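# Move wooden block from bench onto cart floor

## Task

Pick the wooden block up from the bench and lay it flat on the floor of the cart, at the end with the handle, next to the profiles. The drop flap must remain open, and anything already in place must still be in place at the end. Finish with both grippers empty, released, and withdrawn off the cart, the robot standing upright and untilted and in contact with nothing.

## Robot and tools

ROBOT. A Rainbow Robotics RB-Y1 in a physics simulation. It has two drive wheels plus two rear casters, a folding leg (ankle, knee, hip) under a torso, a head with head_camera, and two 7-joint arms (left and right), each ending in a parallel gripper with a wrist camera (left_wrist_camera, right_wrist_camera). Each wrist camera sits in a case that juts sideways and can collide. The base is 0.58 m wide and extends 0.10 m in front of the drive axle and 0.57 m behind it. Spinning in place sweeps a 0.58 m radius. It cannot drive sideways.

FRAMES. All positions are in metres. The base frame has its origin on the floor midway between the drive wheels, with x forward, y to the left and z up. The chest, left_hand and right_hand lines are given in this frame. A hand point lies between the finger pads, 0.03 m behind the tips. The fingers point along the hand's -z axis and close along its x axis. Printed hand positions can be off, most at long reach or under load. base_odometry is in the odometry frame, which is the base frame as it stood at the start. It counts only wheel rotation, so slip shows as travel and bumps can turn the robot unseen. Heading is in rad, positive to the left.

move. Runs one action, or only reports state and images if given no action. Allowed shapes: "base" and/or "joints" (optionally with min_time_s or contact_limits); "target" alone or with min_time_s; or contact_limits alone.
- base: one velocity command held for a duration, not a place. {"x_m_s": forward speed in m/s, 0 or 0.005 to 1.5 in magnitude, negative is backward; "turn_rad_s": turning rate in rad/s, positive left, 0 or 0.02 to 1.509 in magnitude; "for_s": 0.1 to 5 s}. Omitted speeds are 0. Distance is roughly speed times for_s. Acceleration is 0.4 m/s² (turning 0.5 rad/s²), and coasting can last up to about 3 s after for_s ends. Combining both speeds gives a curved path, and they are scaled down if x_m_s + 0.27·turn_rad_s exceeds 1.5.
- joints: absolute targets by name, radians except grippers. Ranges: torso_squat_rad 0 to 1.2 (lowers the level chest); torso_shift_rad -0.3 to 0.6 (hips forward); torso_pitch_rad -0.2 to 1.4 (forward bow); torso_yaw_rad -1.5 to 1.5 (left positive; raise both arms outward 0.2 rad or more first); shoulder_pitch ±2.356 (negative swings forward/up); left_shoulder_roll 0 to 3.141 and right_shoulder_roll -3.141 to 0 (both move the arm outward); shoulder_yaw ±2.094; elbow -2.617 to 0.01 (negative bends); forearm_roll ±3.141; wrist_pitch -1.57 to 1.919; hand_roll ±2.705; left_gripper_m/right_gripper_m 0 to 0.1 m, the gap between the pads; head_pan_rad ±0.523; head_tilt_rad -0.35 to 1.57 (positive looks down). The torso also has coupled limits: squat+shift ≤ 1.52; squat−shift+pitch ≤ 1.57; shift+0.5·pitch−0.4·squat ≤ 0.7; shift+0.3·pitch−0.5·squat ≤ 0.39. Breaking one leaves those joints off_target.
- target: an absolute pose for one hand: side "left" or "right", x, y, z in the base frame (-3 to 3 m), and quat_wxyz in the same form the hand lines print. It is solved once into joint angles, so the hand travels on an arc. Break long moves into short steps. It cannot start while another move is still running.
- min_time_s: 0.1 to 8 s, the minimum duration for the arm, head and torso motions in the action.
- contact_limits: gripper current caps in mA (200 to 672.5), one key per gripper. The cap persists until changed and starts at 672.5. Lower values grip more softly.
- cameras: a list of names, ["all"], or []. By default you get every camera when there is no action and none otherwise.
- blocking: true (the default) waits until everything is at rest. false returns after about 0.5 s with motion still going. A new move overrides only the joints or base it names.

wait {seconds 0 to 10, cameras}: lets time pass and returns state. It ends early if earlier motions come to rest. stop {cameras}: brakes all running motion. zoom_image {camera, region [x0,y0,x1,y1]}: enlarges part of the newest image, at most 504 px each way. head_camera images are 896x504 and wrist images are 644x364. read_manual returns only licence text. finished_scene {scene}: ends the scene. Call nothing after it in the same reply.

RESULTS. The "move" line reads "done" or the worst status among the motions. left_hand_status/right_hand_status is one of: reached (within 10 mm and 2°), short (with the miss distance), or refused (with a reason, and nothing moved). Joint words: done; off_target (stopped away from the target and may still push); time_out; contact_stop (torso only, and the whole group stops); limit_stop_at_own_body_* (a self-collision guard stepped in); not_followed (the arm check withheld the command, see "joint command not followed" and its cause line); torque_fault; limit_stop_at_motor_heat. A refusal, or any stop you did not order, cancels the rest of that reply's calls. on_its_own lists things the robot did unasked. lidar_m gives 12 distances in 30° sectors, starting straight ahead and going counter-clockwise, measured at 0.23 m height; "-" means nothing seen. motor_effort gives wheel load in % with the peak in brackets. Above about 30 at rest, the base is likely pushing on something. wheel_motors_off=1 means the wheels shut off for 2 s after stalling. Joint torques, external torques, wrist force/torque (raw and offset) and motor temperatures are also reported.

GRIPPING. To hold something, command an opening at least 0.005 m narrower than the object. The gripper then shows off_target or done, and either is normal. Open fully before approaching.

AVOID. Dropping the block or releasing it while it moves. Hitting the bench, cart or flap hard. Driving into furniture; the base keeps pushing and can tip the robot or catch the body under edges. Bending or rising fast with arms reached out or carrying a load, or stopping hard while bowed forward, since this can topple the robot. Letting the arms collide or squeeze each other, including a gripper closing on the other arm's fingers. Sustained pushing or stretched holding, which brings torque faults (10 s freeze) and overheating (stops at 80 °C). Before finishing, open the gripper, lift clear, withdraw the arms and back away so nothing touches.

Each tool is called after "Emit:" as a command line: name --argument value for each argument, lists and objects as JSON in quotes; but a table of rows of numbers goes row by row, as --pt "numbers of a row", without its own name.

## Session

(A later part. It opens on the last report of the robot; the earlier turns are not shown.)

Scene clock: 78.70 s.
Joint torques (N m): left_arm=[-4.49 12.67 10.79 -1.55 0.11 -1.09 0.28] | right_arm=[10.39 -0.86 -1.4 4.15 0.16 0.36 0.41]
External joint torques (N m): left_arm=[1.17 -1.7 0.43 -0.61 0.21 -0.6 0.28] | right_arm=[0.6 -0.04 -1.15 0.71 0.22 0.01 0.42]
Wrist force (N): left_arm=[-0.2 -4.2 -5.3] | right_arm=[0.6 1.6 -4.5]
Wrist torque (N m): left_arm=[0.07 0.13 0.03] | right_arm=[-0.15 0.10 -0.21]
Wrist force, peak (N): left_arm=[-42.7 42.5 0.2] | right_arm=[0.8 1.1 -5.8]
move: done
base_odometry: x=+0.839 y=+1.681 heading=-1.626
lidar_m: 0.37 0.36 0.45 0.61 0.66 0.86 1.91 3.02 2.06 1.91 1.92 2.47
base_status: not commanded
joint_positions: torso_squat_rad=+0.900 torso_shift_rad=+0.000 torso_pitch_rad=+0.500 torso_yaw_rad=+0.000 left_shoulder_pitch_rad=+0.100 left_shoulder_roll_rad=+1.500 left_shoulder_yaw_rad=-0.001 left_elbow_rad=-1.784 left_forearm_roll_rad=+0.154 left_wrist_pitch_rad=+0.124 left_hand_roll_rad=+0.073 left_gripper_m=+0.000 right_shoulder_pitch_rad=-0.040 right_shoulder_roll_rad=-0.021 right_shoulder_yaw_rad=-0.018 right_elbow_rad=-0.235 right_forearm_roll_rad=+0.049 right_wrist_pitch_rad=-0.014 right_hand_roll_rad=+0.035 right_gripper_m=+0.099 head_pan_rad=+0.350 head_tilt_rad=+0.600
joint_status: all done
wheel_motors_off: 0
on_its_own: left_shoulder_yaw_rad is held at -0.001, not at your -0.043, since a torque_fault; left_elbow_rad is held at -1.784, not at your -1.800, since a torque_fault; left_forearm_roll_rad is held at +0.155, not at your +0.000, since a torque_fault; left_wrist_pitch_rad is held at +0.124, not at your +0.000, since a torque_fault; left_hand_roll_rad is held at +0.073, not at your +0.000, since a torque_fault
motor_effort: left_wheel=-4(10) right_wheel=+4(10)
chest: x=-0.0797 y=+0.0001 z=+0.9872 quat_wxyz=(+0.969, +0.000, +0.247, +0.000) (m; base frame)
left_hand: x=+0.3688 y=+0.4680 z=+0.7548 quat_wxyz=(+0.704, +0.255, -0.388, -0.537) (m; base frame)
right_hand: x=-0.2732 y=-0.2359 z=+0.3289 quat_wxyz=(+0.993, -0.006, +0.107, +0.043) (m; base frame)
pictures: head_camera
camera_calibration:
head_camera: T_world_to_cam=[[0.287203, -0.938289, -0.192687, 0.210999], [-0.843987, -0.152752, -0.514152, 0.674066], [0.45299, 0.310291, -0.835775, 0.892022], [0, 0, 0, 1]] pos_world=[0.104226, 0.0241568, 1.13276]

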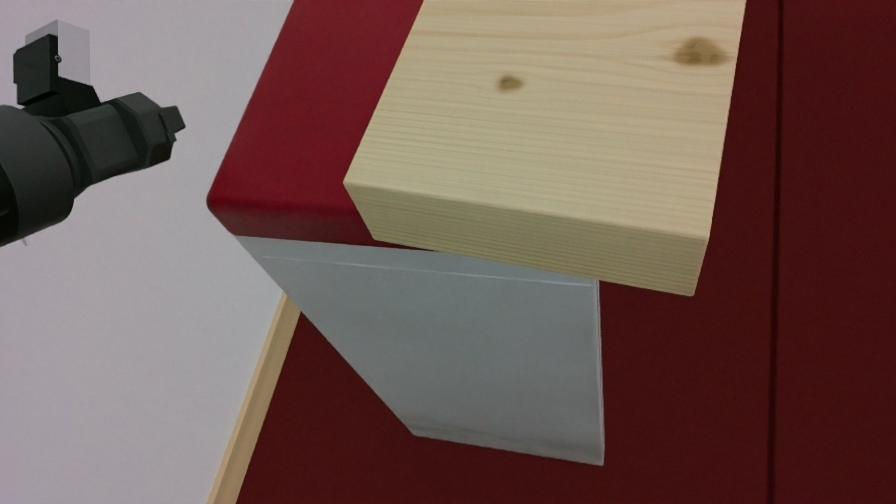

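Emit:
move --joints '{"left_elbow_rad":-2.5,"left_shoulder_pitch_rad":0.7}' --min_time_s 1.5

Emit:
move --joints '{"left_shoulder_pitch_rad":0.9,"left_shoulder_roll_rad":0.3,"left_shoulder_yaw_rad":0,"left_elbow_rad":-2.3,"left_forearm_roll_rad":0,"left_wrist_pitch_rad":0,"left_hand_roll_rad":0,"right_shoulder_pitch_rad":-0.6,"right_shoulder_roll_rad":-0.8,"right_shoulder_yaw_rad":0.6,"right_elbow_rad":-1.4,"right_forearm_roll_rad":0,"right_wrist_pitch_rad":0,"right_hand_roll_rad":-0.8}' --min_time_s 2

Emit:
move --joints '{"left_shoulder_pitch_rad":0.6,"left_elbow_rad":-0.4,"left_shoulder_roll_rad":0.2}' --min_time_s 1.5

Emit:
move --target '{"side":"right","x":0.30,"y":-0.12,"z":0.76,"quat_wxyz":[0.5,0.5,-0.5,0.5]}' --min_time_s 2 --cameras '["head_camera","right_wrist_camera"]'

Scene clock: 83.83 s.
Joint torques (N m): left_arm=[1.23 3.35 5.07 -5.93 -0.04 -1.64 0.18] | right_arm=[10.27 -0.5 -1.62 4.18 0.15 0.46 0.33]
External joint torques (N m): left_arm=[0.43 -0.99 1.15 -0.04 -0.01 -0.35 0.21] | right_arm=[0.49 0.31 -1.36 0.74 0.21 0.1 0.34]
Wrist force (N): left_arm=[-2.9 -1.5 -6.2] | right_arm=[0.9 1.2 -4.6]
Wrist torque (N m): left_arm=[-0.09 0.03 0.06] | right_arm=[-0.10 0.11 -0.20]
Wrist force, peak (N): left_arm=[-14.8 0.5 -0.7] | right_arm=[0.9 1.2 -5.8]
move: done
base_odometry: x=+0.839 y=+1.681 heading=-1.626
lidar_m: 0.37 0.36 0.47 0.62 0.66 0.85 1.90 3.03 2.05 1.91 1.92 2.47
base_status: not commanded
joint_positions: torso_squat_rad=+0.900 torso_shift_rad=+0.000 torso_pitch_rad=+0.500 torso_yaw_rad=+0.000 left_shoulder_pitch_rad=+0.700 left_shoulder_roll_rad=+1.500 left_shoulder_yaw_rad=-0.001 left_elbow_rad=-2.500 left_forearm_roll_rad=+0.155 left_wrist_pitch_rad=+0.124 left_hand_roll_rad=+0.073 left_gripper_m=+0.000 right_shoulder_pitch_rad=-0.040 right_shoulder_roll_rad=-0.021 right_shoulder_yaw_rad=-0.018 right_elbow_rad=-0.235 right_forearm_roll_rad=+0.049 right_wrist_pitch_rad=-0.014 right_hand_roll_rad=+0.035 right_gripper_m=+0.099 head_pan_rad=+0.350 head_tilt_rad=+0.600
joint_status: all done
wheel_motors_off: 0
on_its_own: left_shoulder_yaw_rad is held at -0.001, not at your -0.043, since a torque_fault; left_forearm_roll_rad is held at +0.155, not at your +0.000, since a torque_fault; left_wrist_pitch_rad is held at +0.124, not at your +0.000, since a torque_fault; left_hand_roll_rad is held at +0.073, not at your +0.000, since a torque_fault
motor_effort: left_wheel=-7(7) right_wheel=+7(9)
chest: x=-0.0797 y=+0.0001 z=+0.9872 quat_wxyz=(+0.969, +0.000, +0.247, +0.000) (m; base frame)
left_hand: x=+0.1119 y=+0.2262 z=+0.7136 quat_wxyz=(+0.730, -0.096, -0.353, -0.577) (m; base frame)
right_hand: x=-0.2732 y=-0.2359 z=+0.3289 quat_wxyz=(+0.993, -0.006, +0.107, +0.043) (m; base frame)
pictures: none

Scene clock: 86.13 s.
Joint torques (N m): left_arm=[9.15 2.44 4.07 -6.67 -0.23 -2.05 -0.13] | right_arm=[-11.16 -11.06 -5.88 -6.57 -0.28 -1.18 0.04]
External joint torques (N m): left_arm=[-0.69 -1.08 0.89 0.6 -0.28 -0.51 -0.09] | right_arm=[-0.5 -0.95 1.19 -0.39 -0.42 0.1 0]
Wrist force (N): left_arm=[-3.3 -1.4 -5.4] | right_arm=[-6.2 1.0 -1.8]
Wrist torque (N m): left_arm=[-0.08 -0.05 0.18] | right_arm=[-0.19 -0.33 -0.03]
Wrist force, peak (N): left_arm=[-3.1 -0.6 -6.4] | right_arm=[-6.5 1.1 -2.2]
move: done
base_odometry: x=+0.839 y=+1.681 heading=-1.626
lidar_m: 0.36 0.35 0.46 0.62 0.66 0.85 1.91 3.04 2.05 1.91 1.93 2.47
base_status: not commanded
joint_positions: torso_squat_rad=+0.900 torso_shift_rad=+0.000 torso_pitch_rad=+0.500 torso_yaw_rad=+0.000 left_shoulder_pitch_rad=+0.900 left_shoulder_roll_rad=+0.300 left_shoulder_yaw_rad=+0.000 left_elbow_rad=-2.300 left_forearm_roll_rad=+0.000 left_wrist_pitch_rad=+0.000 left_hand_roll_rad=+0.000 left_gripper_m=+0.000 right_shoulder_pitch_rad=-0.600 right_shoulder_roll_rad=-0.800 right_shoulder_yaw_rad=+0.600 right_elbow_rad=-1.400 right_forearm_roll_rad=+0.000 right_wrist_pitch_rad=+0.000 right_hand_roll_rad=-0.800 right_gripper_m=+0.099 head_pan_rad=+0.350 head_tilt_rad=+0.600
joint_status: all done
wheel_motors_off: 0
motor_effort: left_wheel=-7(8) right_wheel=+6(9)
chest: x=-0.0797 y=+0.0001 z=+0.9872 quat_wxyz=(+0.969, +0.000, +0.247, +0.000) (m; base frame)
left_hand: x=+0.0631 y=+0.3269 z=+0.6700 quat_wxyz=(+0.887, +0.108, -0.432, -0.118) (m; base frame)
right_hand: x=+0.4113 y=-0.1915 z=+0.6090 quat_wxyz=(+0.828, +0.150, -0.504, +0.196) (m; base frame)
pictures: none

Scene clock: 88.03 s.
Joint torques (N m): left_arm=[20.69 5.57 2 7.54 -0.32 0.87 -0.24] | right_arm=[-10.97 -11.21 -5.99 -6.51 -0.23 -1.25 0.01]
External joint torques (N m): left_arm=[-1.79 -1.24 0.77 0 -0.33 -0.28 -0.28] | right_arm=[-0.31 -1.1 1.08 -0.33 -0.37 0.02 -0.03]
Wrist force (N): left_arm=[5.5 -0.9 -6.6] | right_arm=[-6.0 1.2 -1.4]
Wrist torque (N m): left_arm=[-0.09 0.45 0.07] | right_arm=[-0.18 -0.29 -0.04]
Wrist force, peak (N): left_arm=[5.9 -2.1 -6.5] | right_arm=[-6.5 1.5 -2.2]
move: done
base_odometry: x=+0.839 y=+1.681 heading=-1.626
lidar_m: 0.37 0.35 0.47 0.62 0.65 0.85 1.90 3.04 2.06 1.91 1.92 2.48
base_status: not commanded
joint_positions: torso_squat_rad=+0.900 torso_shift_rad=+0.000 torso_pitch_rad=+0.500 torso_yaw_rad=+0.000 left_shoulder_pitch_rad=+0.600 left_shoulder_roll_rad=+0.200 left_shoulder_yaw_rad=+0.000 left_elbow_rad=-0.400 left_forearm_roll_rad=+0.000 left_wrist_pitch_rad=+0.000 left_hand_roll_rad=+0.000 left_gripper_m=+0.000 right_shoulder_pitch_rad=-0.600 right_shoulder_roll_rad=-0.800 right_shoulder_yaw_rad=+0.600 right_elbow_rad=-1.400 right_forearm_roll_rad=+0.000 right_wrist_pitch_rad=+0.000 right_hand_roll_rad=-0.800 right_gripper_m=+0.099 head_pan_rad=+0.350 head_tilt_rad=+0.600
joint_status: all done
wheel_motors_off: 0
motor_effort: left_wheel=-7(8) right_wheel=+7(9)
chest: x=-0.0797 y=+0.0001 z=+0.9872 quat_wxyz=(+0.969, +0.000, +0.247, +0.000) (m; base frame)
left_hand: x=-0.6006 y=+0.3599 z=+0.5609 quat_wxyz=(+0.935, +0.118, +0.334, +0.024) (m; base frame)
right_hand: x=+0.4113 y=-0.1915 z=+0.6090 quat_wxyz=(+0.828, +0.150, -0.504, +0.196) (m; base frame)
pictures: none

Scene clock: 90.37 s.
Joint torques (N m): left_arm=[20.9 5.34 2.17 7.46 -0.21 0.96 -0.26] | right_arm=[-15.12 -14.16 -6.72 -3.04 -1.44 -1.09 -0.2]
External joint torques (N m): left_arm=[-1.57 -1.47 0.94 -0.08 -0.23 -0.19 -0.29] | right_arm=[-2.16 -1.62 1.28 0.4 0 -0.01 -0.25]
Wrist force (N): left_arm=[5.7 -1.6 -5.9] | right_arm=[-7.3 1.3 1.2]
Wrist torque (N m): left_arm=[-0.05 0.48 0.12] | right_arm=[-0.23 -0.45 -0.06]
Wrist force, peak (N): left_arm=[5.8 -1.5 -6.6] | right_arm=[-7.3 1.3 1.2]
move: done
base_odometry: x=+0.839 y=+1.681 heading=-1.626
lidar_m: 0.37 0.36 0.47 0.61 0.66 0.85 1.91 3.05 2.06 1.91 1.94 2.47
base_status: not commanded
joint_positions: torso_squat_rad=+0.900 torso_shift_rad=+0.000 torso_pitch_rad=+0.500 torso_yaw_rad=+0.000 left_shoulder_pitch_rad=+0.600 left_shoulder_roll_rad=+0.200 left_shoulder_yaw_rad=+0.000 left_elbow_rad=-0.400 left_forearm_roll_rad=+0.000 left_wrist_pitch_rad=+0.000 left_hand_roll_rad=+0.000 left_gripper_m=+0.000 right_shoulder_pitch_rad=-0.888 right_shoulder_roll_rad=-1.034 right_shoulder_yaw_rad=+0.864 right_elbow_rad=-1.247 right_forearm_roll_rad=+0.197 right_wrist_pitch_rad=-1.206 right_hand_roll_rad=-0.977 right_gripper_m=+0.099 head_pan_rad=+0.350 head_tilt_rad=+0.600
joint_status: all done
wheel_motors_off: 0
motor_effort: left_wheel=-7(8) right_wheel=+7(9)
chest: x=-0.0797 y=+0.0001 z=+0.9872 quat_wxyz=(+0.969, +0.000, +0.247, +0.000) (m; base frame)
left_hand: x=-0.6006 y=+0.3599 z=+0.5609 quat_wxyz=(+0.935, +0.118, +0.334, +0.024) (m; base frame)
right_hand: x=+0.2993 y=-0.1198 z=+0.7603 quat_wxyz=(+0.504, +0.497, -0.500, +0.499) (m; base frame)
right_hand_status: reached (checked arc, planned for 2.0 s): 1 mm and 0.6 deg off.
pictures: head_camera, right_wrist_camera
camera_calibration:
head_camera: T_world_to_cam=[[0.287124, -0.938304, -0.192733, 0.210967], [-0.844015, -0.152665, -0.514133, 0.67403], [0.452989, 0.310289, -0.835776, 0.892054], [0, 0, 0, 1]] pos_world=[0.104226, 0.024057, 1.13276]
right_wrist_camera: T_world_to_cam=[[0.0282017, 0.0197389, -0.999407, 0.752488], [-0.865216, -0.500226, -0.0342947, 0.252189], [-0.500606, 0.86567, 0.00297118, 0.323395], [0, 0, 0, 1]] pos_world=[0.35887, -0.168655, 0.75973]

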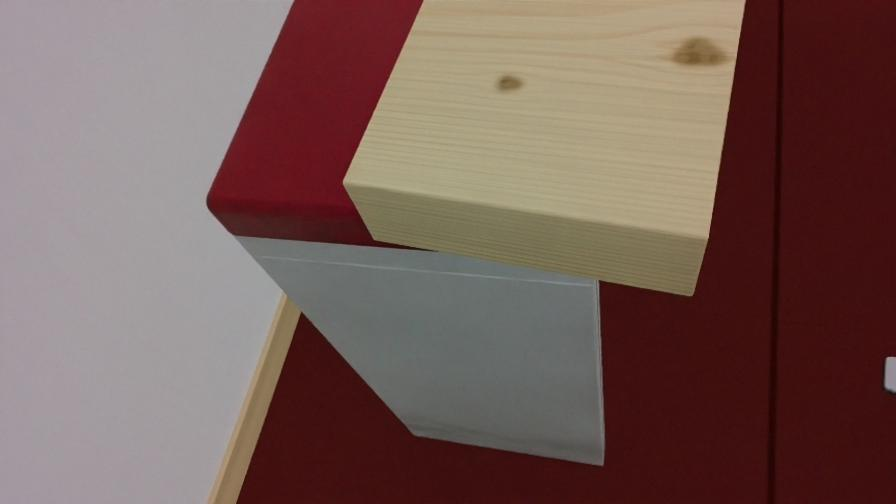

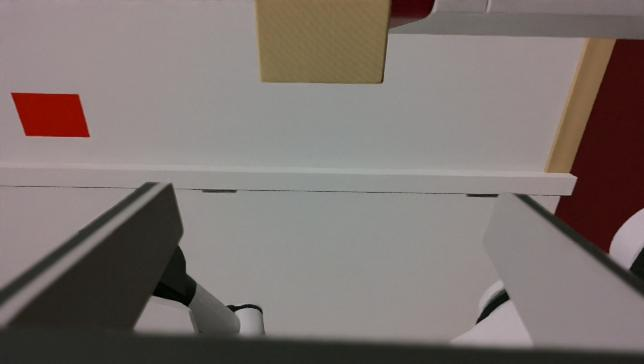

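Emit:
move --base '{"x_m_s":0.12,"for_s":1.1}' --joints '{"head_pan_rad":0.2}' --cameras '["head_camera","right_wrist_camera"]'

Scene clock: 94.47 s.
Joint torques (N m): left_arm=[20.81 5.52 2.16 7.46 -0.32 1.01 -0.18] | right_arm=[-13.84 -14.02 -7.15 -3.09 -1.4 -1.07 -0.19]
External joint torques (N m): left_arm=[-1.66 -1.29 0.93 -0.08 -0.33 -0.14 -0.21] | right_arm=[-0.88 -1.49 0.84 0.35 0.05 0.01 -0.24]
Wrist force (N): left_arm=[5.3 -1.6 -6.2] | right_arm=[-6.6 0.5 1.2]
Wrist torque (N m): left_arm=[-0.03 0.46 0.10] | right_arm=[-0.13 -0.34 -0.04]
Wrist force, peak (N): left_arm=[5.7 0.0 -7.1] | right_arm=[-7.4 1.8 1.3]
move: done
base_odometry: x=+0.832 y=+1.550 heading=-1.626
lidar_m: 0.99 0.23 0.29 0.67 0.64 0.87 1.96 3.01 2.05 1.90 1.91 2.45
base_status: done (sent for 1.1 of 1.1 s)
joint_positions: torso_squat_rad=+0.900 torso_shift_rad=+0.000 torso_pitch_rad=+0.500 torso_yaw_rad=+0.000 left_shoulder_pitch_rad=+0.600 left_shoulder_roll_rad=+0.200 left_shoulder_yaw_rad=+0.000 left_elbow_rad=-0.400 left_forearm_roll_rad=+0.000 left_wrist_pitch_rad=+0.000 left_hand_roll_rad=+0.000 left_gripper_m=+0.000 right_shoulder_pitch_rad=-0.889 right_shoulder_roll_rad=-1.034 right_shoulder_yaw_rad=+0.864 right_elbow_rad=-1.247 right_forearm_roll_rad=+0.197 right_wrist_pitch_rad=-1.206 right_hand_roll_rad=-0.977 right_gripper_m=+0.099 head_pan_rad=+0.200 head_tilt_rad=+0.600
joint_status: all done
wheel_motors_off: 0
motor_effort: left_wheel=-7(20) right_wheel=+6(31)
chest: x=-0.0796 y=+0.0001 z=+0.9872 quat_wxyz=(+0.969, +0.000, +0.247, +0.000) (m; base frame)
left_hand: x=-0.6006 y=+0.3599 z=+0.5610 quat_wxyz=(+0.935, +0.118, +0.334, +0.024) (m; base frame)
right_hand: x=+0.2993 y=-0.1197 z=+0.7602 quat_wxyz=(+0.504, +0.497, -0.500, +0.499) (m; base frame)
pictures: head_camera, right_wrist_camera
camera_calibration:
head_camera: T_world_to_cam=[[0.160768, -0.979208, -0.123718, 0.135948], [-0.859235, -0.0771749, -0.505726, 0.664971], [0.485663, 0.187607, -0.853777, 0.911485], [0, 0, 0, 1]] pos_world=[0.106836, 0.0134391, 1.13132]
right_wrist_camera: T_world_to_cam=[[0.0281604, 0.0196064, -0.999411, 0.75248], [-0.865148, -0.500349, -0.0341931, 0.252153], [-0.500725, 0.865602, 0.00287248, 0.323551], [0, 0, 0, 1]] pos_world=[0.35897, -0.168656, 0.759729]

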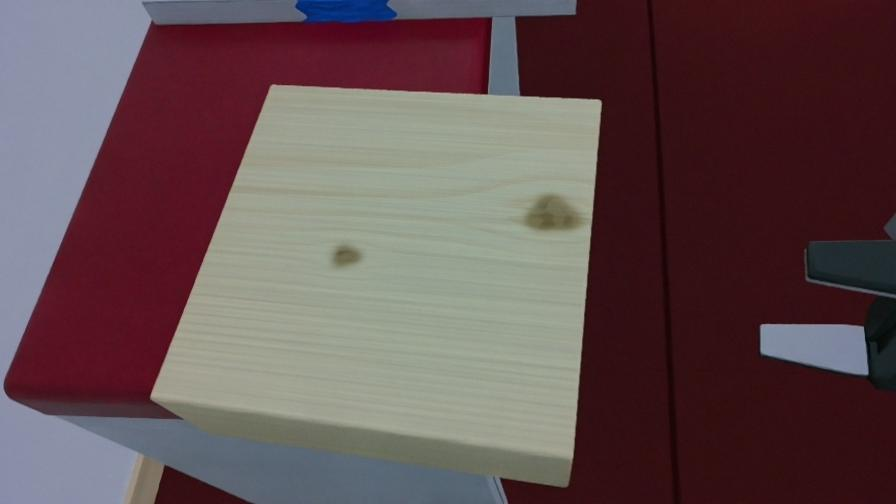

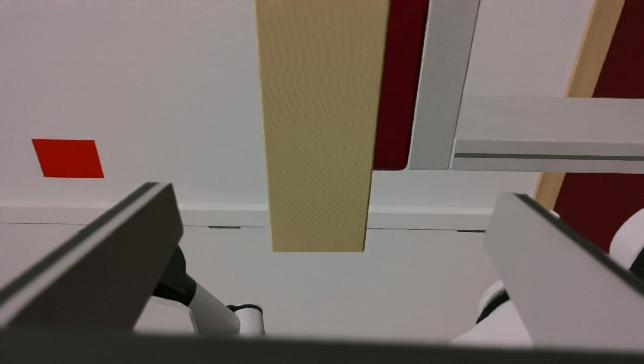

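Emit:
move --target '{"side":"right","x":0.306,"y":-0.02,"z":0.763,"quat_wxyz":[0.5,0.5,-0.5,0.5]}' --min_time_s 1.5 --cameras '["head_camera","right_wrist_camera"]'

Scene clock: 98.97 s.
Joint torques (N m): left_arm=[20.8 5.46 1.99 7.62 -0.44 1.05 -0.21] | right_arm=[-16.54 -7.3 -6.6 -5.56 -1.21 -0.87 -0.27]
External joint torques (N m): left_arm=[-1.68 -1.35 0.76 0.08 -0.46 -0.1 -0.25] | right_arm=[-1.85 1.6 1.57 -0.7 0.08 0.11 -0.32]
Wrist force (N): left_arm=[5.4 -1.4 -6.6] | right_arm=[-6.6 1.1 1.2]
Wrist torque (N m): left_arm=[-0.06 0.46 0.12] | right_arm=[-0.20 -0.32 -0.04]
Wrist force, peak (N): left_arm=[6.1 -1.0 -6.6] | right_arm=[-7.4 1.2 1.1]
move: done
base_odometry: x=+0.832 y=+1.550 heading=-1.626
lidar_m: 0.98 0.22 0.30 0.67 0.64 0.86 1.95 3.01 2.04 1.90 1.92 2.46
base_status: not commanded
joint_positions: torso_squat_rad=+0.900 torso_shift_rad=+0.000 torso_pitch_rad=+0.500 torso_yaw_rad=+0.000 left_shoulder_pitch_rad=+0.600 left_shoulder_roll_rad=+0.200 left_shoulder_yaw_rad=+0.000 left_elbow_rad=-0.400 left_forearm_roll_rad=+0.000 left_wrist_pitch_rad=+0.000 left_hand_roll_rad=+0.000 left_gripper_m=+0.000 right_shoulder_pitch_rad=-0.984 right_shoulder_roll_rad=-0.878 right_shoulder_yaw_rad=+0.915 right_elbow_rad=-1.336 right_forearm_roll_rad=+0.260 right_wrist_pitch_rad=-0.960 right_hand_roll_rad=-1.033 right_gripper_m=+0.099 head_pan_rad=+0.200 head_tilt_rad=+0.600
joint_status: all done
wheel_motors_off: 0
motor_effort: left_wheel=-7(8) right_wheel=+8(10)
chest: x=-0.0796 y=+0.0001 z=+0.9872 quat_wxyz=(+0.969, +0.000, +0.247, +0.000) (m; base frame)
left_hand: x=-0.6006 y=+0.3599 z=+0.5610 quat_wxyz=(+0.935, +0.118, +0.334, +0.024) (m; base frame)
right_hand: x=+0.3060 y=-0.0203 z=+0.7629 quat_wxyz=(+0.500, +0.500, -0.500, +0.500) (m; base frame)
right_hand_status: reached (checked arc, planned for 1.5 s): 0 mm and 0.0 deg off.
pictures: head_camera, right_wrist_camera
camera_calibration:
head_camera: T_world_to_cam=[[0.160768, -0.979208, -0.123718, 0.135948], [-0.859235, -0.0771749, -0.505726, 0.664971], [0.485663, 0.187607, -0.853777, 0.911485], [0, 0, 0, 1]] pos_world=[0.106836, 0.0134391, 1.13132]
right_wrist_camera: T_world_to_cam=[[0.028927, 0.0258511, -0.999247, 0.752774], [-0.861667, -0.506046, -0.0380359, 0.309531], [-0.506648, 0.862119, 0.00763668, 0.238837], [0, 0, 0, 1]] pos_world=[0.365944, -0.0687287, 0.762156]

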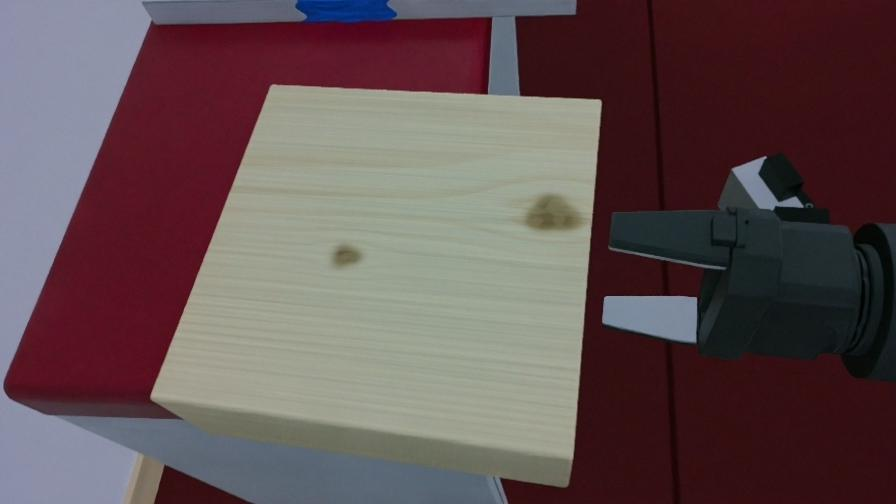

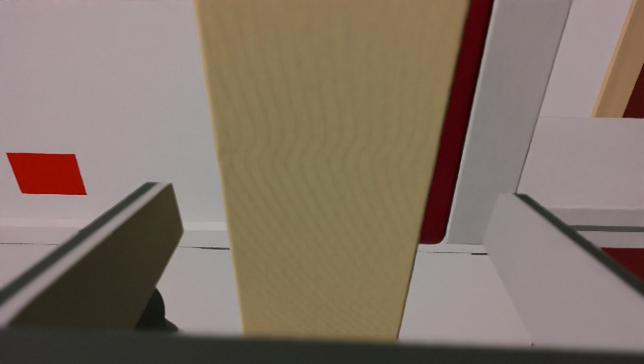

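Emit:
move --target '{"side":"right","x":0.306,"y":0.026,"z":0.764,"quat_wxyz":[0.5,0.5,-0.5,0.5]}' --min_time_s 1.5 --cameras '["head_camera","right_wrist_camera"]'

Emit:
move --joints '{"right_gripper_m":0.04}' --cameras '["right_wrist_camera"]'

Scene clock: 102.03 s.
Joint torques (N m): left_arm=[20.95 5.31 2.03 7.57 -0.21 1.03 -0.19] | right_arm=[-17.55 -5.48 -6.57 -6.5 -1.14 -0.75 -0.26]
External joint torques (N m): left_arm=[-1.53 -1.5 0.8 0.03 -0.22 -0.12 -0.22] | right_arm=[-2.13 1.67 1.56 -1.1 0.06 0.2 -0.31]
Wrist force (N): left_arm=[5.1 -0.6 -6.4] | right_arm=[-6.7 0.6 1.1]
Wrist torque (N m): left_arm=[-0.18 0.44 0.09] | right_arm=[-0.13 -0.38 -0.06]
Wrist force, peak (N): left_arm=[6.4 -1.2 -6.6] | right_arm=[-7.3 1.1 1.7]
move: done
base_odometry: x=+0.832 y=+1.550 heading=-1.626
lidar_m: 0.98 0.23 0.28 0.67 0.65 0.86 1.96 3.02 2.04 1.90 1.91 2.44
base_status: not commanded
joint_positions: torso_squat_rad=+0.900 torso_shift_rad=+0.000 torso_pitch_rad=+0.500 torso_yaw_rad=+0.000 left_shoulder_pitch_rad=+0.600 left_shoulder_roll_rad=+0.200 left_shoulder_yaw_rad=+0.000 left_elbow_rad=-0.400 left_forearm_roll_rad=+0.000 left_wrist_pitch_rad=+0.000 left_hand_roll_rad=+0.000 left_gripper_m=+0.000 right_shoulder_pitch_rad=-1.030 right_shoulder_roll_rad=-0.791 right_shoulder_yaw_rad=+0.945 right_elbow_rad=-1.347 right_forearm_roll_rad=+0.289 right_wrist_pitch_rad=-0.856 right_hand_roll_rad=-1.054 right_gripper_m=+0.099 head_pan_rad=+0.200 head_tilt_rad=+0.600
joint_status: all done
wheel_motors_off: 0
motor_effort: left_wheel=-7(8) right_wheel=+7(9)
chest: x=-0.0796 y=+0.0001 z=+0.9872 quat_wxyz=(+0.969, +0.000, +0.247, +0.000) (m; base frame)
left_hand: x=-0.6006 y=+0.3599 z=+0.5610 quat_wxyz=(+0.935, +0.118, +0.334, +0.024) (m; base frame)
right_hand: x=+0.3060 y=+0.0257 z=+0.7639 quat_wxyz=(+0.500, +0.500, -0.500, +0.500) (m; base frame)
right_hand_status: reached (checked arc, planned for 1.5 s): 0 mm and 0.1 deg off.
pictures: head_camera, right_wrist_camera
camera_calibration:
head_camera: T_world_to_cam=[[0.160768, -0.979208, -0.123718, 0.135948], [-0.859235, -0.0771749, -0.505726, 0.664971], [0.485663, 0.187607, -0.853777, 0.911485], [0, 0, 0, 1]] pos_world=[0.106836, 0.0134391, 1.13132]
right_wrist_camera: T_world_to_cam=[[0.0288934, 0.0257136, -0.999252, 0.752598], [-0.861712, -0.505978, -0.0379367, 0.332739], [-0.506574, 0.862163, 0.00753832, 0.199307], [0, 0, 0, 1]] pos_world=[0.365944, -0.0228293, 0.763156]

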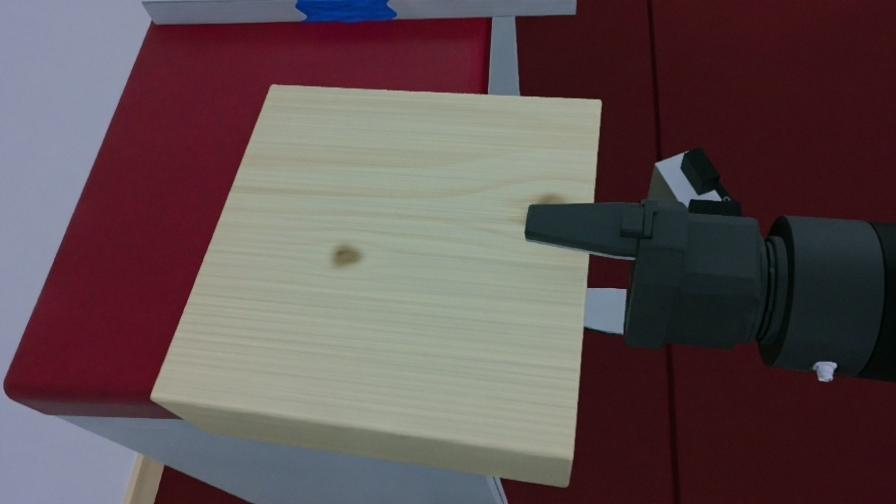

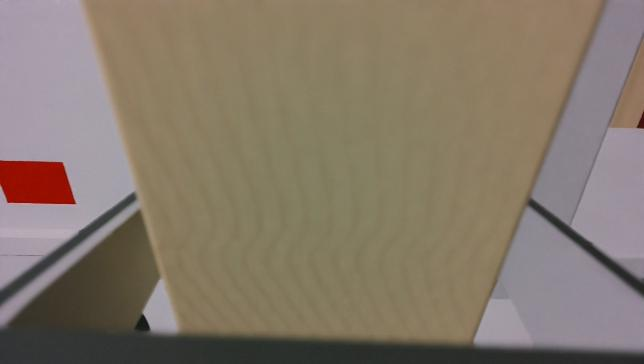

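Scene clock: 103.20 s.
Joint torques (N m): left_arm=[21 5.46 2.01 7.48 -0.21 0.92 -0.24] | right_arm=[-16.33 -5.43 -6.54 -5.32 -0.58 -0.36 -0.27]
External joint torques (N m): left_arm=[-1.48 -1.35 0.78 -0.05 -0.23 -0.23 -0.28] | right_arm=[-0.91 1.71 1.58 0.08 0.61 0.58 -0.32]
Wrist force (N): left_arm=[4.4 -0.3 -6.0] | right_arm=[-1.4 0.8 5.2]
Wrist torque (N m): left_arm=[-0.21 0.33 0.12] | right_arm=[-0.16 -0.86 -0.09]
Wrist force, peak (N): left_arm=[5.4 -2.1 -6.7] | right_arm=[-7.2 1.0 1.3]
move: off_target
base_odometry: x=+0.832 y=+1.550 heading=-1.626
lidar_m: 0.99 0.23 0.29 0.67 0.64 0.85 1.95 3.01 2.05 1.89 1.91 2.47
base_status: not commanded
joint_positions: torso_squat_rad=+0.900 torso_shift_rad=+0.000 torso_pitch_rad=+0.500 torso_yaw_rad=+0.000 left_shoulder_pitch_rad=+0.600 left_shoulder_roll_rad=+0.200 left_shoulder_yaw_rad=+0.000 left_elbow_rad=-0.400 left_forearm_roll_rad=+0.000 left_wrist_pitch_rad=+0.000 left_hand_roll_rad=+0.000 left_gripper_m=+0.000 right_shoulder_pitch_rad=-1.030 right_shoulder_roll_rad=-0.791 right_shoulder_yaw_rad=+0.945 right_elbow_rad=-1.347 right_forearm_roll_rad=+0.289 right_wrist_pitch_rad=-0.856 right_hand_roll_rad=-1.054 right_gripper_m=+0.075 head_pan_rad=+0.200 head_tilt_rad=+0.600
joint_status: right_gripper_m off_target (ended at +0.075, target +0.040)
wheel_motors_off: 0
motor_effort: left_wheel=-7(7) right_wheel=+8(9)
chest: x=-0.0796 y=+0.0001 z=+0.9872 quat_wxyz=(+0.969, +0.000, +0.247, +0.000) (m; base frame)
left_hand: x=-0.6006 y=+0.3599 z=+0.5610 quat_wxyz=(+0.935, +0.118, +0.334, +0.024) (m; base frame)
right_hand: x=+0.3060 y=+0.0258 z=+0.7642 quat_wxyz=(+0.500, +0.500, -0.500, +0.500) (m; base frame)
pictures: right_wrist_camera
camera_calibration:
right_wrist_camera: T_world_to_cam=[[0.0292178, 0.0261468, -0.999231, 0.752773], [-0.861521, -0.506265, -0.0384385, 0.333108], [-0.506881, 0.861981, 0.00773404, 0.199176], [0, 0, 0, 1]] pos_world=[0.365943, -0.0227275, 0.763458]

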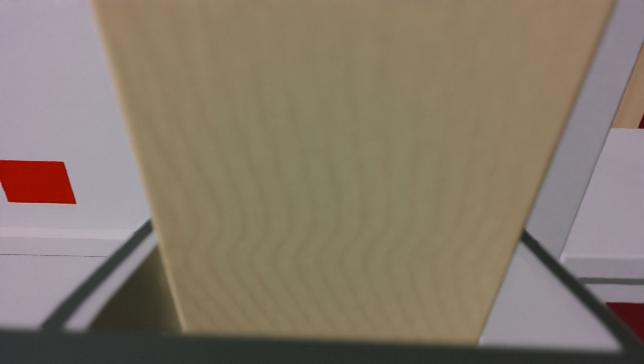

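Emit:
move --target '{"side":"right","x":0.306,"y":0.026,"z":0.79,"quat_wxyz":[0.5,0.5,-0.5,0.5]}' --min_time_s 1.5 --cameras '["head_camera","right_wrist_camera"]'

Scene clock: 106.73 s.
Joint torques (N m): left_arm=[20.6 5.85 2.19 7.6 -0.22 0.97 -0.33] | right_arm=[-25.9 -4.58 -17.74 -14.11 -6.57 -4.27 -0.56]
External joint torques (N m): left_arm=[-1.89 -0.96 0.96 0.06 -0.23 -0.18 -0.37] | right_arm=[-10.53 2.94 -9.12 -8.77 -5.41 -3.41 -0.61]
Wrist force (N): left_arm=[5.8 -1.1 -5.9] | right_arm=[-28.2 1.1 0.1]
Wrist torque (N m): left_arm=[-0.09 0.56 0.10] | right_arm=[-0.13 2.11 0.19]
Wrist force, peak (N): left_arm=[6.1 -1.9 -6.8] | right_arm=[-29.4 2.6 0.4]
move: done
base_odometry: x=+0.832 y=+1.550 heading=-1.626
lidar_m: 0.99 0.23 0.29 0.66 0.64 0.87 1.96 3.00 2.04 1.89 1.91 2.46
base_status: not commanded
joint_positions: torso_squat_rad=+0.900 torso_shift_rad=+0.000 torso_pitch_rad=+0.501 torso_yaw_rad=+0.000 left_shoulder_pitch_rad=+0.600 left_shoulder_roll_rad=+0.200 left_shoulder_yaw_rad=+0.000 left_elbow_rad=-0.400 left_forearm_roll_rad=+0.000 left_wrist_pitch_rad=+0.000 left_hand_roll_rad=+0.000 left_gripper_m=+0.000 right_shoulder_pitch_rad=-1.041 right_shoulder_roll_rad=-0.851 right_shoulder_yaw_rad=+0.939 right_elbow_rad=-1.454 right_forearm_roll_rad=+0.286 right_wrist_pitch_rad=-0.797 right_hand_roll_rad=-1.109 right_gripper_m=+0.074 head_pan_rad=+0.200 head_tilt_rad=+0.600
joint_status: all done
wheel_motors_off: 0
motor_effort: left_wheel=-6(7) right_wheel=+6(9)
chest: x=-0.0794 y=+0.0001 z=+0.9871 quat_wxyz=(+0.969, +0.000, +0.248, +0.000) (m; base frame)
left_hand: x=-0.6006 y=+0.3599 z=+0.5611 quat_wxyz=(+0.935, +0.118, +0.334, +0.024) (m; base frame)
right_hand: x=+0.3057 y=+0.0251 z=+0.7871 quat_wxyz=(+0.502, +0.499, -0.498, +0.500) (m; base frame)
right_hand_status: reached (checked arc, planned for 1.5 s): 3 mm and 0.3 deg off.
pictures: head_camera, right_wrist_camera
camera_calibration:
head_camera: T_world_to_cam=[[0.160728, -0.979206, -0.123785, 0.135984], [-0.859463, -0.0771916, -0.505336, 0.664677], [0.485273, 0.187611, -0.853998, 0.911596], [0, 0, 0, 1]] pos_world=[0.107036, 0.013439, 1.13122]
right_wrist_camera: T_world_to_cam=[[0.025694, 0.0216571, -0.999435, 0.777004], [-0.862158, -0.505556, -0.0331199, 0.329428], [-0.505988, 0.862522, 0.00568211, 0.20076], [0, 0, 0, 1]] pos_world=[0.365636, -0.0234431, 0.786335]

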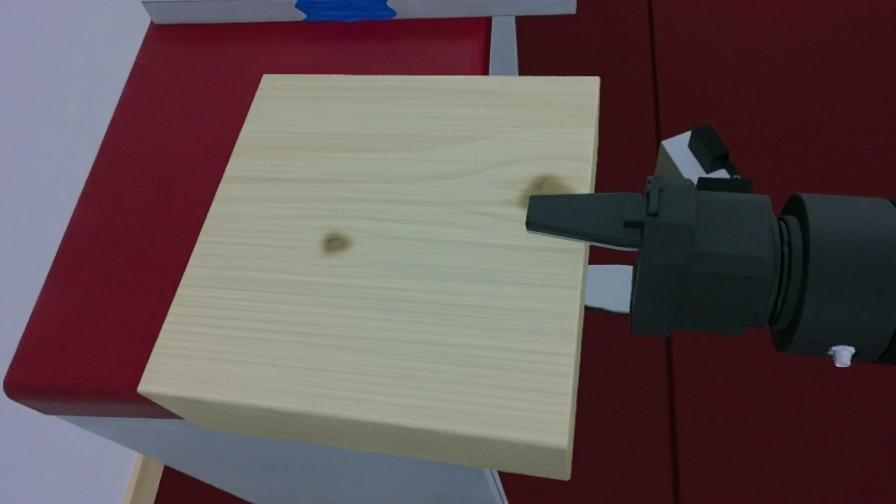

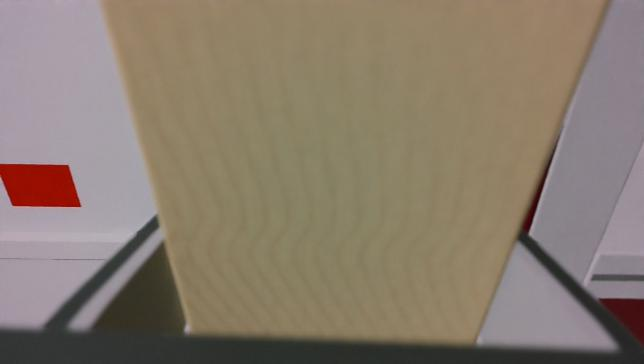

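Emit:
move --target '{"side":"right","x":0.306,"y":0.026,"z":0.83,"quat_wxyz":[0.5,0.5,-0.5,0.5]}' --min_time_s 2 --cameras '["head_camera","right_wrist_camera"]'

Scene clock: 110.20 s.
Joint torques (N m): left_arm=[20.97 5.42 1.91 7.51 -0.29 0.98 -0.24] | right_arm=[-25.75 -5.48 -18.76 -13.3 -6.21 -3.61 -0.5]
External joint torques (N m): left_arm=[-1.51 -1.39 0.68 -0.03 -0.31 -0.17 -0.28] | right_arm=[-10.34 2.51 -9.47 -8.23 -5.1 -2.9 -0.55]
Wrist force (N): left_arm=[5.9 -0.8 -6.1] | right_arm=[-28.2 1.6 0.3]
Wrist torque (N m): left_arm=[-0.17 0.55 0.11] | right_arm=[-0.15 2.06 0.17]
Wrist force, peak (N): left_arm=[5.8 -1.6 -6.5] | right_arm=[-28.9 1.8 0.8]
move: done
base_odometry: x=+0.832 y=+1.550 heading=-1.626
lidar_m: 0.97 0.23 0.30 0.66 0.64 0.87 1.95 3.00 2.05 1.90 1.92 2.46
base_status: not commanded
joint_positions: torso_squat_rad=+0.900 torso_shift_rad=+0.000 torso_pitch_rad=+0.501 torso_yaw_rad=+0.000 left_shoulder_pitch_rad=+0.600 left_shoulder_roll_rad=+0.200 left_shoulder_yaw_rad=+0.000 left_elbow_rad=-0.400 left_forearm_roll_rad=+0.000 left_wrist_pitch_rad=+0.000 left_hand_roll_rad=+0.000 left_gripper_m=+0.000 right_shoulder_pitch_rad=-1.073 right_shoulder_roll_rad=-0.935 right_shoulder_yaw_rad=+0.924 right_elbow_rad=-1.599 right_forearm_roll_rad=+0.278 right_wrist_pitch_rad=-0.717 right_hand_roll_rad=-1.194 right_gripper_m=+0.074 head_pan_rad=+0.200 head_tilt_rad=+0.600
joint_status: all done
wheel_motors_off: 0
motor_effort: left_wheel=-7(7) right_wheel=+7(9)
chest: x=-0.0794 y=+0.0001 z=+0.9871 quat_wxyz=(+0.969, +0.000, +0.248, +0.000) (m; base frame)
left_hand: x=-0.6006 y=+0.3599 z=+0.5611 quat_wxyz=(+0.935, +0.118, +0.334, +0.024) (m; base frame)
right_hand: x=+0.3058 y=+0.0252 z=+0.8274 quat_wxyz=(+0.502, +0.499, -0.499, +0.500) (m; base frame)
right_hand_status: reached (checked arc, planned for 2.0 s): 3 mm and 0.3 deg off.
pictures: head_camera, right_wrist_camera
camera_calibration:
head_camera: T_world_to_cam=[[0.160728, -0.979206, -0.123785, 0.135984], [-0.859463, -0.0771916, -0.505336, 0.664677], [0.485273, 0.187611, -0.853998, 0.911596], [0, 0, 0, 1]] pos_world=[0.107036, 0.013439, 1.13122]
right_wrist_camera: T_world_to_cam=[[0.026051, 0.0224381, -0.999409, 0.817148], [-0.86215, -0.505522, -0.0338229, 0.331394], [-0.505982, 0.862522, 0.0061756, 0.200033], [0, 0, 0, 1]] pos_world=[0.365637, -0.0233406, 0.826639]

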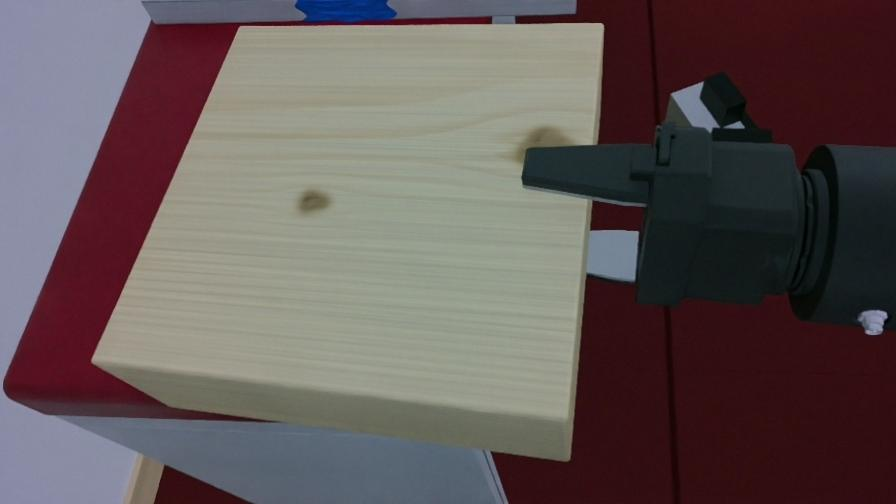

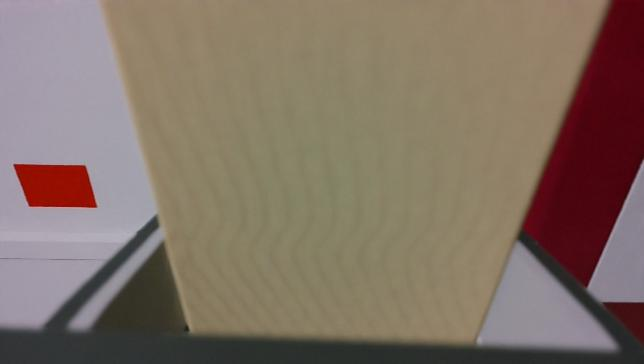

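Emit:
move --base '{"x_m_s":-0.25,"for_s":1.9}' --cameras '["head_camera"]'

Emit:
move --joints '{"left_shoulder_pitch_rad":0.9,"left_shoulder_roll_rad":0.3,"left_elbow_rad":-2.3}' --min_time_s 1.5

Emit:
move --base '{"turn_rad_s":-0.6,"for_s":1.93}' --cameras '["head_camera"]'

Scene clock: 117.87 s.
Joint torques (N m): left_arm=[20.41 5.06 1.93 7.66 -0.38 0.96 -0.31] | right_arm=[-24.74 -4.72 -18.21 -12.79 -6.16 -3.63 -0.45]
External joint torques (N m): left_arm=[-2.07 -1.75 0.7 0.12 -0.39 -0.19 -0.35] | right_arm=[-9.33 3.27 -8.92 -7.72 -5.05 -2.91 -0.5]
Wrist force (N): left_arm=[4.6 -0.7 -6.1] | right_arm=[-27.5 1.0 0.6]
Wrist torque (N m): left_arm=[-0.16 0.42 0.10] | right_arm=[-0.16 2.06 0.18]
Wrist force, peak (N): left_arm=[6.3 -0.7 -6.7] | right_arm=[-29.7 -0.1 0.2]
move: done
base_odometry: x=+0.858 y=+2.024 heading=-1.627
lidar_m: 0.70 0.71 0.65 0.61 0.62 0.80 1.80 3.08 2.10 1.94 1.95 2.51
base_status: done (sent for 1.9 of 1.9 s)
joint_positions: torso_squat_rad=+0.900 torso_shift_rad=+0.000 torso_pitch_rad=+0.501 torso_yaw_rad=+0.000 left_shoulder_pitch_rad=+0.600 left_shoulder_roll_rad=+0.200 left_shoulder_yaw_rad=+0.000 left_elbow_rad=-0.400 left_forearm_roll_rad=+0.000 left_wrist_pitch_rad=+0.000 left_hand_roll_rad=+0.000 left_gripper_m=+0.000 right_shoulder_pitch_rad=-1.073 right_shoulder_roll_rad=-0.935 right_shoulder_yaw_rad=+0.924 right_elbow_rad=-1.599 right_forearm_roll_rad=+0.278 right_wrist_pitch_rad=-0.717 right_hand_roll_rad=-1.194 right_gripper_m=+0.074 head_pan_rad=+0.200 head_tilt_rad=+0.600
joint_status: not commanded
wheel_motors_off: 0
motor_effort: left_wheel=-13(26) right_wheel=+13(36)
chest: x=-0.0794 y=+0.0001 z=+0.9871 quat_wxyz=(+0.969, +0.000, +0.248, +0.000) (m; base frame)
left_hand: x=-0.6007 y=+0.3599 z=+0.5612 quat_wxyz=(+0.935, +0.118, +0.334, +0.024) (m; base frame)
right_hand: x=+0.3059 y=+0.0252 z=+0.8275 quat_wxyz=(+0.502, +0.499, -0.499, +0.500) (m; base frame)
pictures: head_camera
camera_calibration:
head_camera: T_world_to_cam=[[0.160674, -0.979224, -0.123709, 0.135876], [-0.859534, -0.0772091, -0.505212, 0.664581], [0.485164, 0.187507, -0.854082, 0.911571], [0, 0, 0, 1]] pos_world=[0.107136, 0.0134392, 1.13112]

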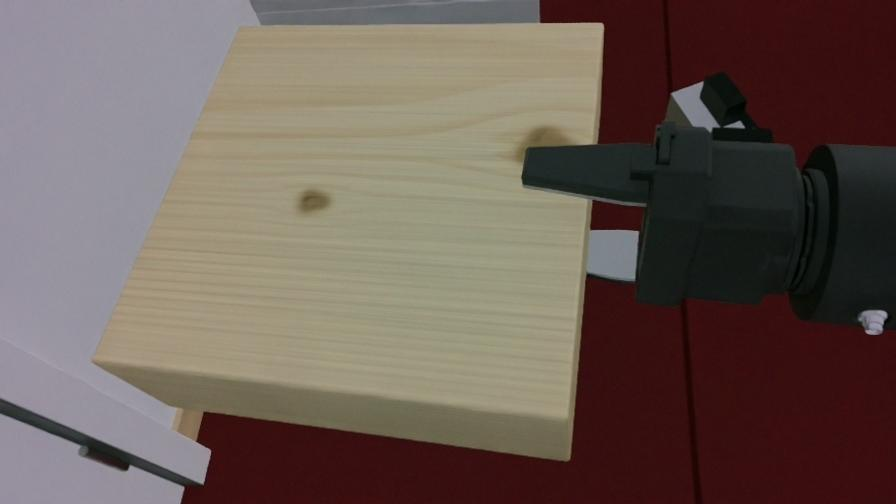

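Scene clock: 119.77 s.
Joint torques (N m): left_arm=[9.26 3.06 3.85 -6.69 -0.29 -1.62 -0.37] | right_arm=[-24.7 -4.82 -18.19 -12.66 -6.13 -3.59 -0.44]
External joint torques (N m): left_arm=[-0.6 -0.46 0.68 0.58 -0.33 -0.07 -0.33] | right_arm=[-9.3 3.17 -8.9 -7.59 -5.01 -2.87 -0.49]
Wrist force (N): left_arm=[-3.5 -1.2 -4.6] | right_arm=[-28.4 1.4 0.9]
Wrist torque (N m): left_arm=[-0.13 -0.03 0.17] | right_arm=[-0.20 2.07 0.19]
Wrist force, peak (N): left_arm=[-0.4 -0.5 -9.4] | right_arm=[-29.8 0.5 -0.6]
move: done
base_odometry: x=+0.858 y=+2.024 heading=-1.627
lidar_m: 0.69 0.71 0.65 0.60 0.62 0.81 1.78 3.10 2.07 1.95 1.97 2.52
base_status: not commanded
joint_positions: torso_squat_rad=+0.900 torso_shift_rad=+0.000 torso_pitch_rad=+0.501 torso_yaw_rad=+0.000 left_shoulder_pitch_rad=+0.900 left_shoulder_roll_rad=+0.300 left_shoulder_yaw_rad=+0.000 left_elbow_rad=-2.300 left_forearm_roll_rad=+0.000 left_wrist_pitch_rad=+0.000 left_hand_roll_rad=+0.000 left_gripper_m=+0.000 right_shoulder_pitch_rad=-1.073 right_shoulder_roll_rad=-0.935 right_shoulder_yaw_rad=+0.924 right_elbow_rad=-1.599 right_forearm_roll_rad=+0.278 right_wrist_pitch_rad=-0.717 right_hand_roll_rad=-1.194 right_gripper_m=+0.074 head_pan_rad=+0.200 head_tilt_rad=+0.600
joint_status: all done
wheel_motors_off: 0
motor_effort: left_wheel=-13(14) right_wheel=+12(15)
chest: x=-0.0794 y=+0.0001 z=+0.9871 quat_wxyz=(+0.969, +0.000, +0.248, +0.000) (m; base frame)
left_hand: x=+0.0631 y=+0.3269 z=+0.6698 quat_wxyz=(+0.888, +0.108, -0.432, -0.118) (m; base frame)
right_hand: x=+0.3059 y=+0.0252 z=+0.8275 quat_wxyz=(+0.502, +0.499, -0.499, +0.500) (m; base frame)
pictures: none

Scene clock: 123.23 s.
Joint torques (N m): left_arm=[9.09 2.94 4.01 -6.6 -0.25 -1.64 -0.27] | right_arm=[-24.57 -4.62 -18.31 -12.85 -6.21 -3.75 -0.45]
External joint torques (N m): left_arm=[-0.76 -0.57 0.84 0.67 -0.3 -0.09 -0.23] | right_arm=[-9.16 3.38 -9.02 -7.78 -5.09 -3.03 -0.5]
Wrist force (N): left_arm=[-3.4 -1.6 -5.0] | right_arm=[-28.1 1.4 0.4]
Wrist torque (N m): left_arm=[-0.07 -0.03 0.14] | right_arm=[-0.16 2.07 0.19]
Wrist force, peak (N): left_arm=[-3.4 -1.9 -6.0] | right_arm=[-29.3 1.3 0.1]
move: done
base_odometry: x=+0.858 y=+2.024 heading=-2.787
lidar_m: 1.94 2.29 0.70 0.70 0.67 0.61 0.61 0.75 1.39 3.62 2.19 1.92
base_status: done (sent for 1.93 of 1.93 s)
joint_positions: torso_squat_rad=+0.900 torso_shift_rad=+0.000 torso_pitch_rad=+0.501 torso_yaw_rad=+0.000 left_shoulder_pitch_rad=+0.900 left_shoulder_roll_rad=+0.300 left_shoulder_yaw_rad=+0.000 left_elbow_rad=-2.300 left_forearm_roll_rad=+0.000 left_wrist_pitch_rad=+0.000 left_hand_roll_rad=+0.000 left_gripper_m=+0.000 right_shoulder_pitch_rad=-1.073 right_shoulder_roll_rad=-0.935 right_shoulder_yaw_rad=+0.924 right_elbow_rad=-1.599 right_forearm_roll_rad=+0.278 right_wrist_pitch_rad=-0.717 right_hand_roll_rad=-1.194 right_gripper_m=+0.074 head_pan_rad=+0.200 head_tilt_rad=+0.600
joint_status: not commanded
wheel_motors_off: 0
motor_effort: left_wheel=+15(47) right_wheel=+1(46)
chest: x=-0.0794 y=+0.0001 z=+0.9871 quat_wxyz=(+0.969, +0.000, +0.248, +0.000) (m; base frame)
left_hand: x=+0.0631 y=+0.3269 z=+0.6698 quat_wxyz=(+0.888, +0.108, -0.432, -0.118) (m; base frame)
right_hand: x=+0.3059 y=+0.0252 z=+0.8275 quat_wxyz=(+0.502, +0.499, -0.499, +0.500) (m; base frame)
pictures: head_camera
camera_calibration:
head_camera: T_world_to_cam=[[0.160647, -0.979227, -0.123725, 0.135896], [-0.85954, -0.077179, -0.505208, 0.664576], [0.485164, 0.187506, -0.854083, 0.911571], [0, 0, 0, 1]] pos_world=[0.107136, 0.0134393, 1.13112]

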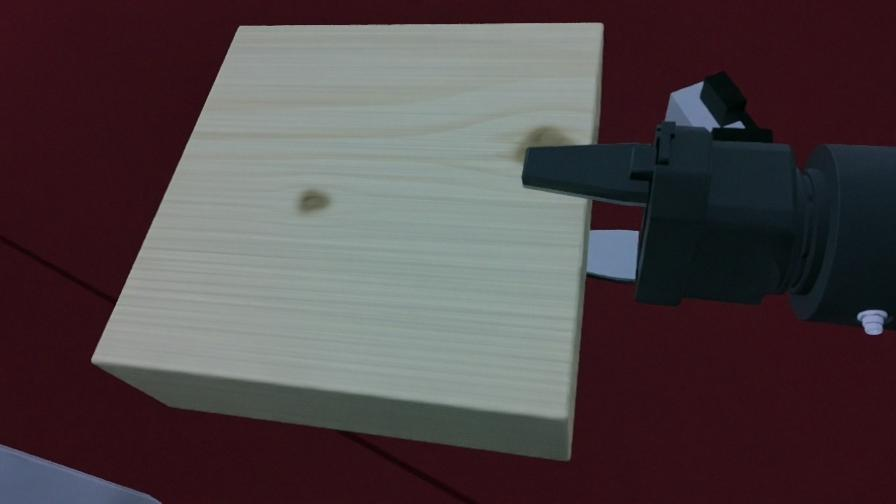

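Emit:
move --base '{"x_m_s":0.35,"for_s":2.62}'

Emit:
move --base '{"turn_rad_s":0.6,"for_s":2.03}'

Emit:
move --base '{"x_m_s":0.35,"for_s":4.9}' --cameras '["head_camera"]'

Scene clock: 128.00 s.
Joint torques (N m): left_arm=[9.06 2.9 4.15 -6.89 -0.14 -1.65 -0.3] | right_arm=[-24.3 -4.45 -17.98 -12.59 -6.18 -3.67 -0.5]
External joint torques (N m): left_arm=[-0.8 -0.62 0.97 0.38 -0.18 -0.1 -0.27] | right_arm=[-8.89 3.55 -8.69 -7.52 -5.06 -2.97 -0.55]
Wrist force (N): left_arm=[-2.2 -1.3 -5.2] | right_arm=[-29.2 0.9 0.3]
Wrist torque (N m): left_arm=[-0.09 0.11 0.13] | right_arm=[-0.27 2.09 0.20]
Wrist force, peak (N): left_arm=[-3.4 -2.0 -5.9] | right_arm=[-29.4 1.2 0.3]
move: done
base_odometry: x=-0.006 y=+1.704 heading=-2.787
lidar_m: 1.05 1.25 2.28 1.79 1.47 0.98 1.50 1.76 3.30 2.00 1.19 1.05
base_status: done (sent for 2.63 of 2.63 s)
joint_positions: torso_squat_rad=+0.900 torso_shift_rad=+0.000 torso_pitch_rad=+0.501 torso_yaw_rad=+0.000 left_shoulder_pitch_rad=+0.900 left_shoulder_roll_rad=+0.300 left_shoulder_yaw_rad=+0.000 left_elbow_rad=-2.300 left_forearm_roll_rad=+0.000 left_wrist_pitch_rad=+0.000 left_hand_roll_rad=+0.000 left_gripper_m=+0.000 right_shoulder_pitch_rad=-1.073 right_shoulder_roll_rad=-0.935 right_shoulder_yaw_rad=+0.923 right_elbow_rad=-1.599 right_forearm_roll_rad=+0.278 right_wrist_pitch_rad=-0.717 right_hand_roll_rad=-1.194 right_gripper_m=+0.074 head_pan_rad=+0.200 head_tilt_rad=+0.600
joint_status: not commanded
wheel_motors_off: 0
motor_effort: left_wheel=-5(49) right_wheel=+5(35)
chest: x=-0.0793 y=+0.0001 z=+0.9871 quat_wxyz=(+0.969, +0.000, +0.248, +0.000) (m; base frame)
left_hand: x=+0.0631 y=+0.3269 z=+0.6697 quat_wxyz=(+0.888, +0.107, -0.432, -0.118) (m; base frame)
right_hand: x=+0.3060 y=+0.0252 z=+0.8275 quat_wxyz=(+0.502, +0.499, -0.499, +0.500) (m; base frame)
pictures: none

Scene clock: 131.60 s.
Joint torques (N m): left_arm=[9.41 2.85 4.27 -6.8 -0.25 -1.6 -0.3] | right_arm=[-24.24 -4.49 -18.05 -12.85 -6.02 -3.53 -0.44]
External joint torques (N m): left_arm=[-0.44 -0.67 1.09 0.46 -0.29 -0.06 -0.26] | right_arm=[-8.84 3.5 -8.76 -7.78 -4.91 -2.81 -0.49]
Wrist force (N): left_arm=[-3.7 -1.0 -5.2] | right_arm=[-28.4 0.3 0.9]
Wrist torque (N m): left_arm=[-0.12 -0.02 0.18] | right_arm=[-0.18 2.10 0.18]
Wrist force, peak (N): left_arm=[-4.3 -0.9 -5.9] | right_arm=[-29.0 0.8 1.0]
move: done
base_odometry: x=-0.006 y=+1.704 heading=-1.568
lidar_m: 3.59 1.47 0.99 1.46 1.53 2.06 3.86 1.59 1.13 1.06 1.09 1.45
base_status: done (sent for 2.03 of 2.03 s)
joint_positions: torso_squat_rad=+0.900 torso_shift_rad=+0.000 torso_pitch_rad=+0.501 torso_yaw_rad=+0.000 left_shoulder_pitch_rad=+0.900 left_shoulder_roll_rad=+0.300 left_shoulder_yaw_rad=+0.000 left_elbow_rad=-2.300 left_forearm_roll_rad=+0.000 left_wrist_pitch_rad=+0.000 left_hand_roll_rad=+0.000 left_gripper_m=+0.000 right_shoulder_pitch_rad=-1.073 right_shoulder_roll_rad=-0.935 right_shoulder_yaw_rad=+0.923 right_elbow_rad=-1.599 right_forearm_roll_rad=+0.278 right_wrist_pitch_rad=-0.717 right_hand_roll_rad=-1.194 right_gripper_m=+0.074 head_pan_rad=+0.200 head_tilt_rad=+0.600
joint_status: not commanded
wheel_motors_off: 0
motor_effort: left_wheel=-1(39) right_wheel=+17(36)
chest: x=-0.0793 y=+0.0001 z=+0.9871 quat_wxyz=(+0.969, +0.000, +0.248, +0.000) (m; base frame)
left_hand: x=+0.0631 y=+0.3269 z=+0.6697 quat_wxyz=(+0.888, +0.107, -0.432, -0.118) (m; base frame)
right_hand: x=+0.3060 y=+0.0252 z=+0.8275 quat_wxyz=(+0.502, +0.499, -0.499, +0.500) (m; base frame)
pictures: none

Scene clock: 137.77 s.
Joint torques (N m): left_arm=[9.36 2.93 4.1 -6.74 -0.2 -1.61 -0.4] | right_arm=[-23.96 -4.69 -17.96 -12.92 -6.02 -3.72 -0.58]
External joint torques (N m): left_arm=[-0.49 -0.59 0.93 0.53 -0.25 -0.07 -0.37] | right_arm=[-8.55 3.31 -8.66 -7.85 -4.9 -3.02 -0.63]
Wrist force (N): left_arm=[-3.8 -1.3 -5.0] | right_arm=[-28.7 1.4 0.7]
Wrist torque (N m): left_arm=[-0.13 -0.06 0.17] | right_arm=[-0.15 2.02 0.18]
Wrist force, peak (N): left_arm=[-4.0 -0.6 -6.4] | right_arm=[-30.0 1.6 0.5]
move: done
base_odometry: x=-0.001 y=-0.011 heading=-1.568
lidar_m: 3.36 1.17 0.82 0.79 1.09 1.58 4.65 1.47 1.06 0.99 1.01 1.34
base_status: done (sent for 4.9 of 4.9 s)
joint_positions: torso_squat_rad=+0.900 torso_shift_rad=+0.000 torso_pitch_rad=+0.501 torso_yaw_rad=+0.000 left_shoulder_pitch_rad=+0.900 left_shoulder_roll_rad=+0.300 left_shoulder_yaw_rad=+0.000 left_elbow_rad=-2.300 left_forearm_roll_rad=+0.000 left_wrist_pitch_rad=+0.000 left_hand_roll_rad=+0.000 left_gripper_m=+0.000 right_shoulder_pitch_rad=-1.073 right_shoulder_roll_rad=-0.935 right_shoulder_yaw_rad=+0.923 right_elbow_rad=-1.599 right_forearm_roll_rad=+0.278 right_wrist_pitch_rad=-0.717 right_hand_roll_rad=-1.194 right_gripper_m=+0.074 head_pan_rad=+0.200 head_tilt_rad=+0.600
joint_status: not commanded
wheel_motors_off: 0
motor_effort: left_wheel=-1(36) right_wheel=+1(49)
chest: x=-0.0793 y=+0.0001 z=+0.9871 quat_wxyz=(+0.969, +0.000, +0.248, +0.000) (m; base frame)
left_hand: x=+0.0631 y=+0.3269 z=+0.6697 quat_wxyz=(+0.888, +0.107, -0.432, -0.118) (m; base frame)
right_hand: x=+0.3060 y=+0.0252 z=+0.8275 quat_wxyz=(+0.502, +0.499, -0.499, +0.500) (m; base frame)
pictures: head_camera
camera_calibration:
head_camera: T_world_to_cam=[[0.160639, -0.979227, -0.123733, 0.135891], [-0.859607, -0.0771934, -0.50509, 0.664537], [0.485047, 0.187499, -0.854151, 0.911613], [0, 0, 0, 1]] pos_world=[0.107236, 0.0134393, 1.13112]

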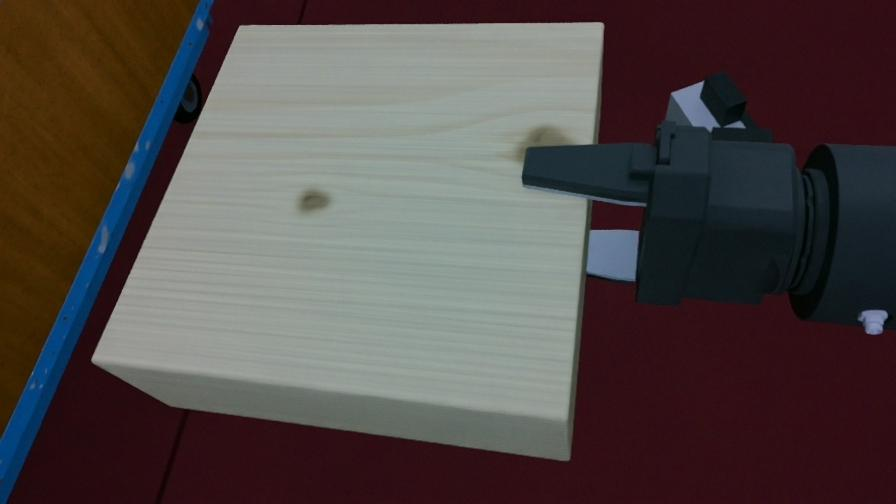

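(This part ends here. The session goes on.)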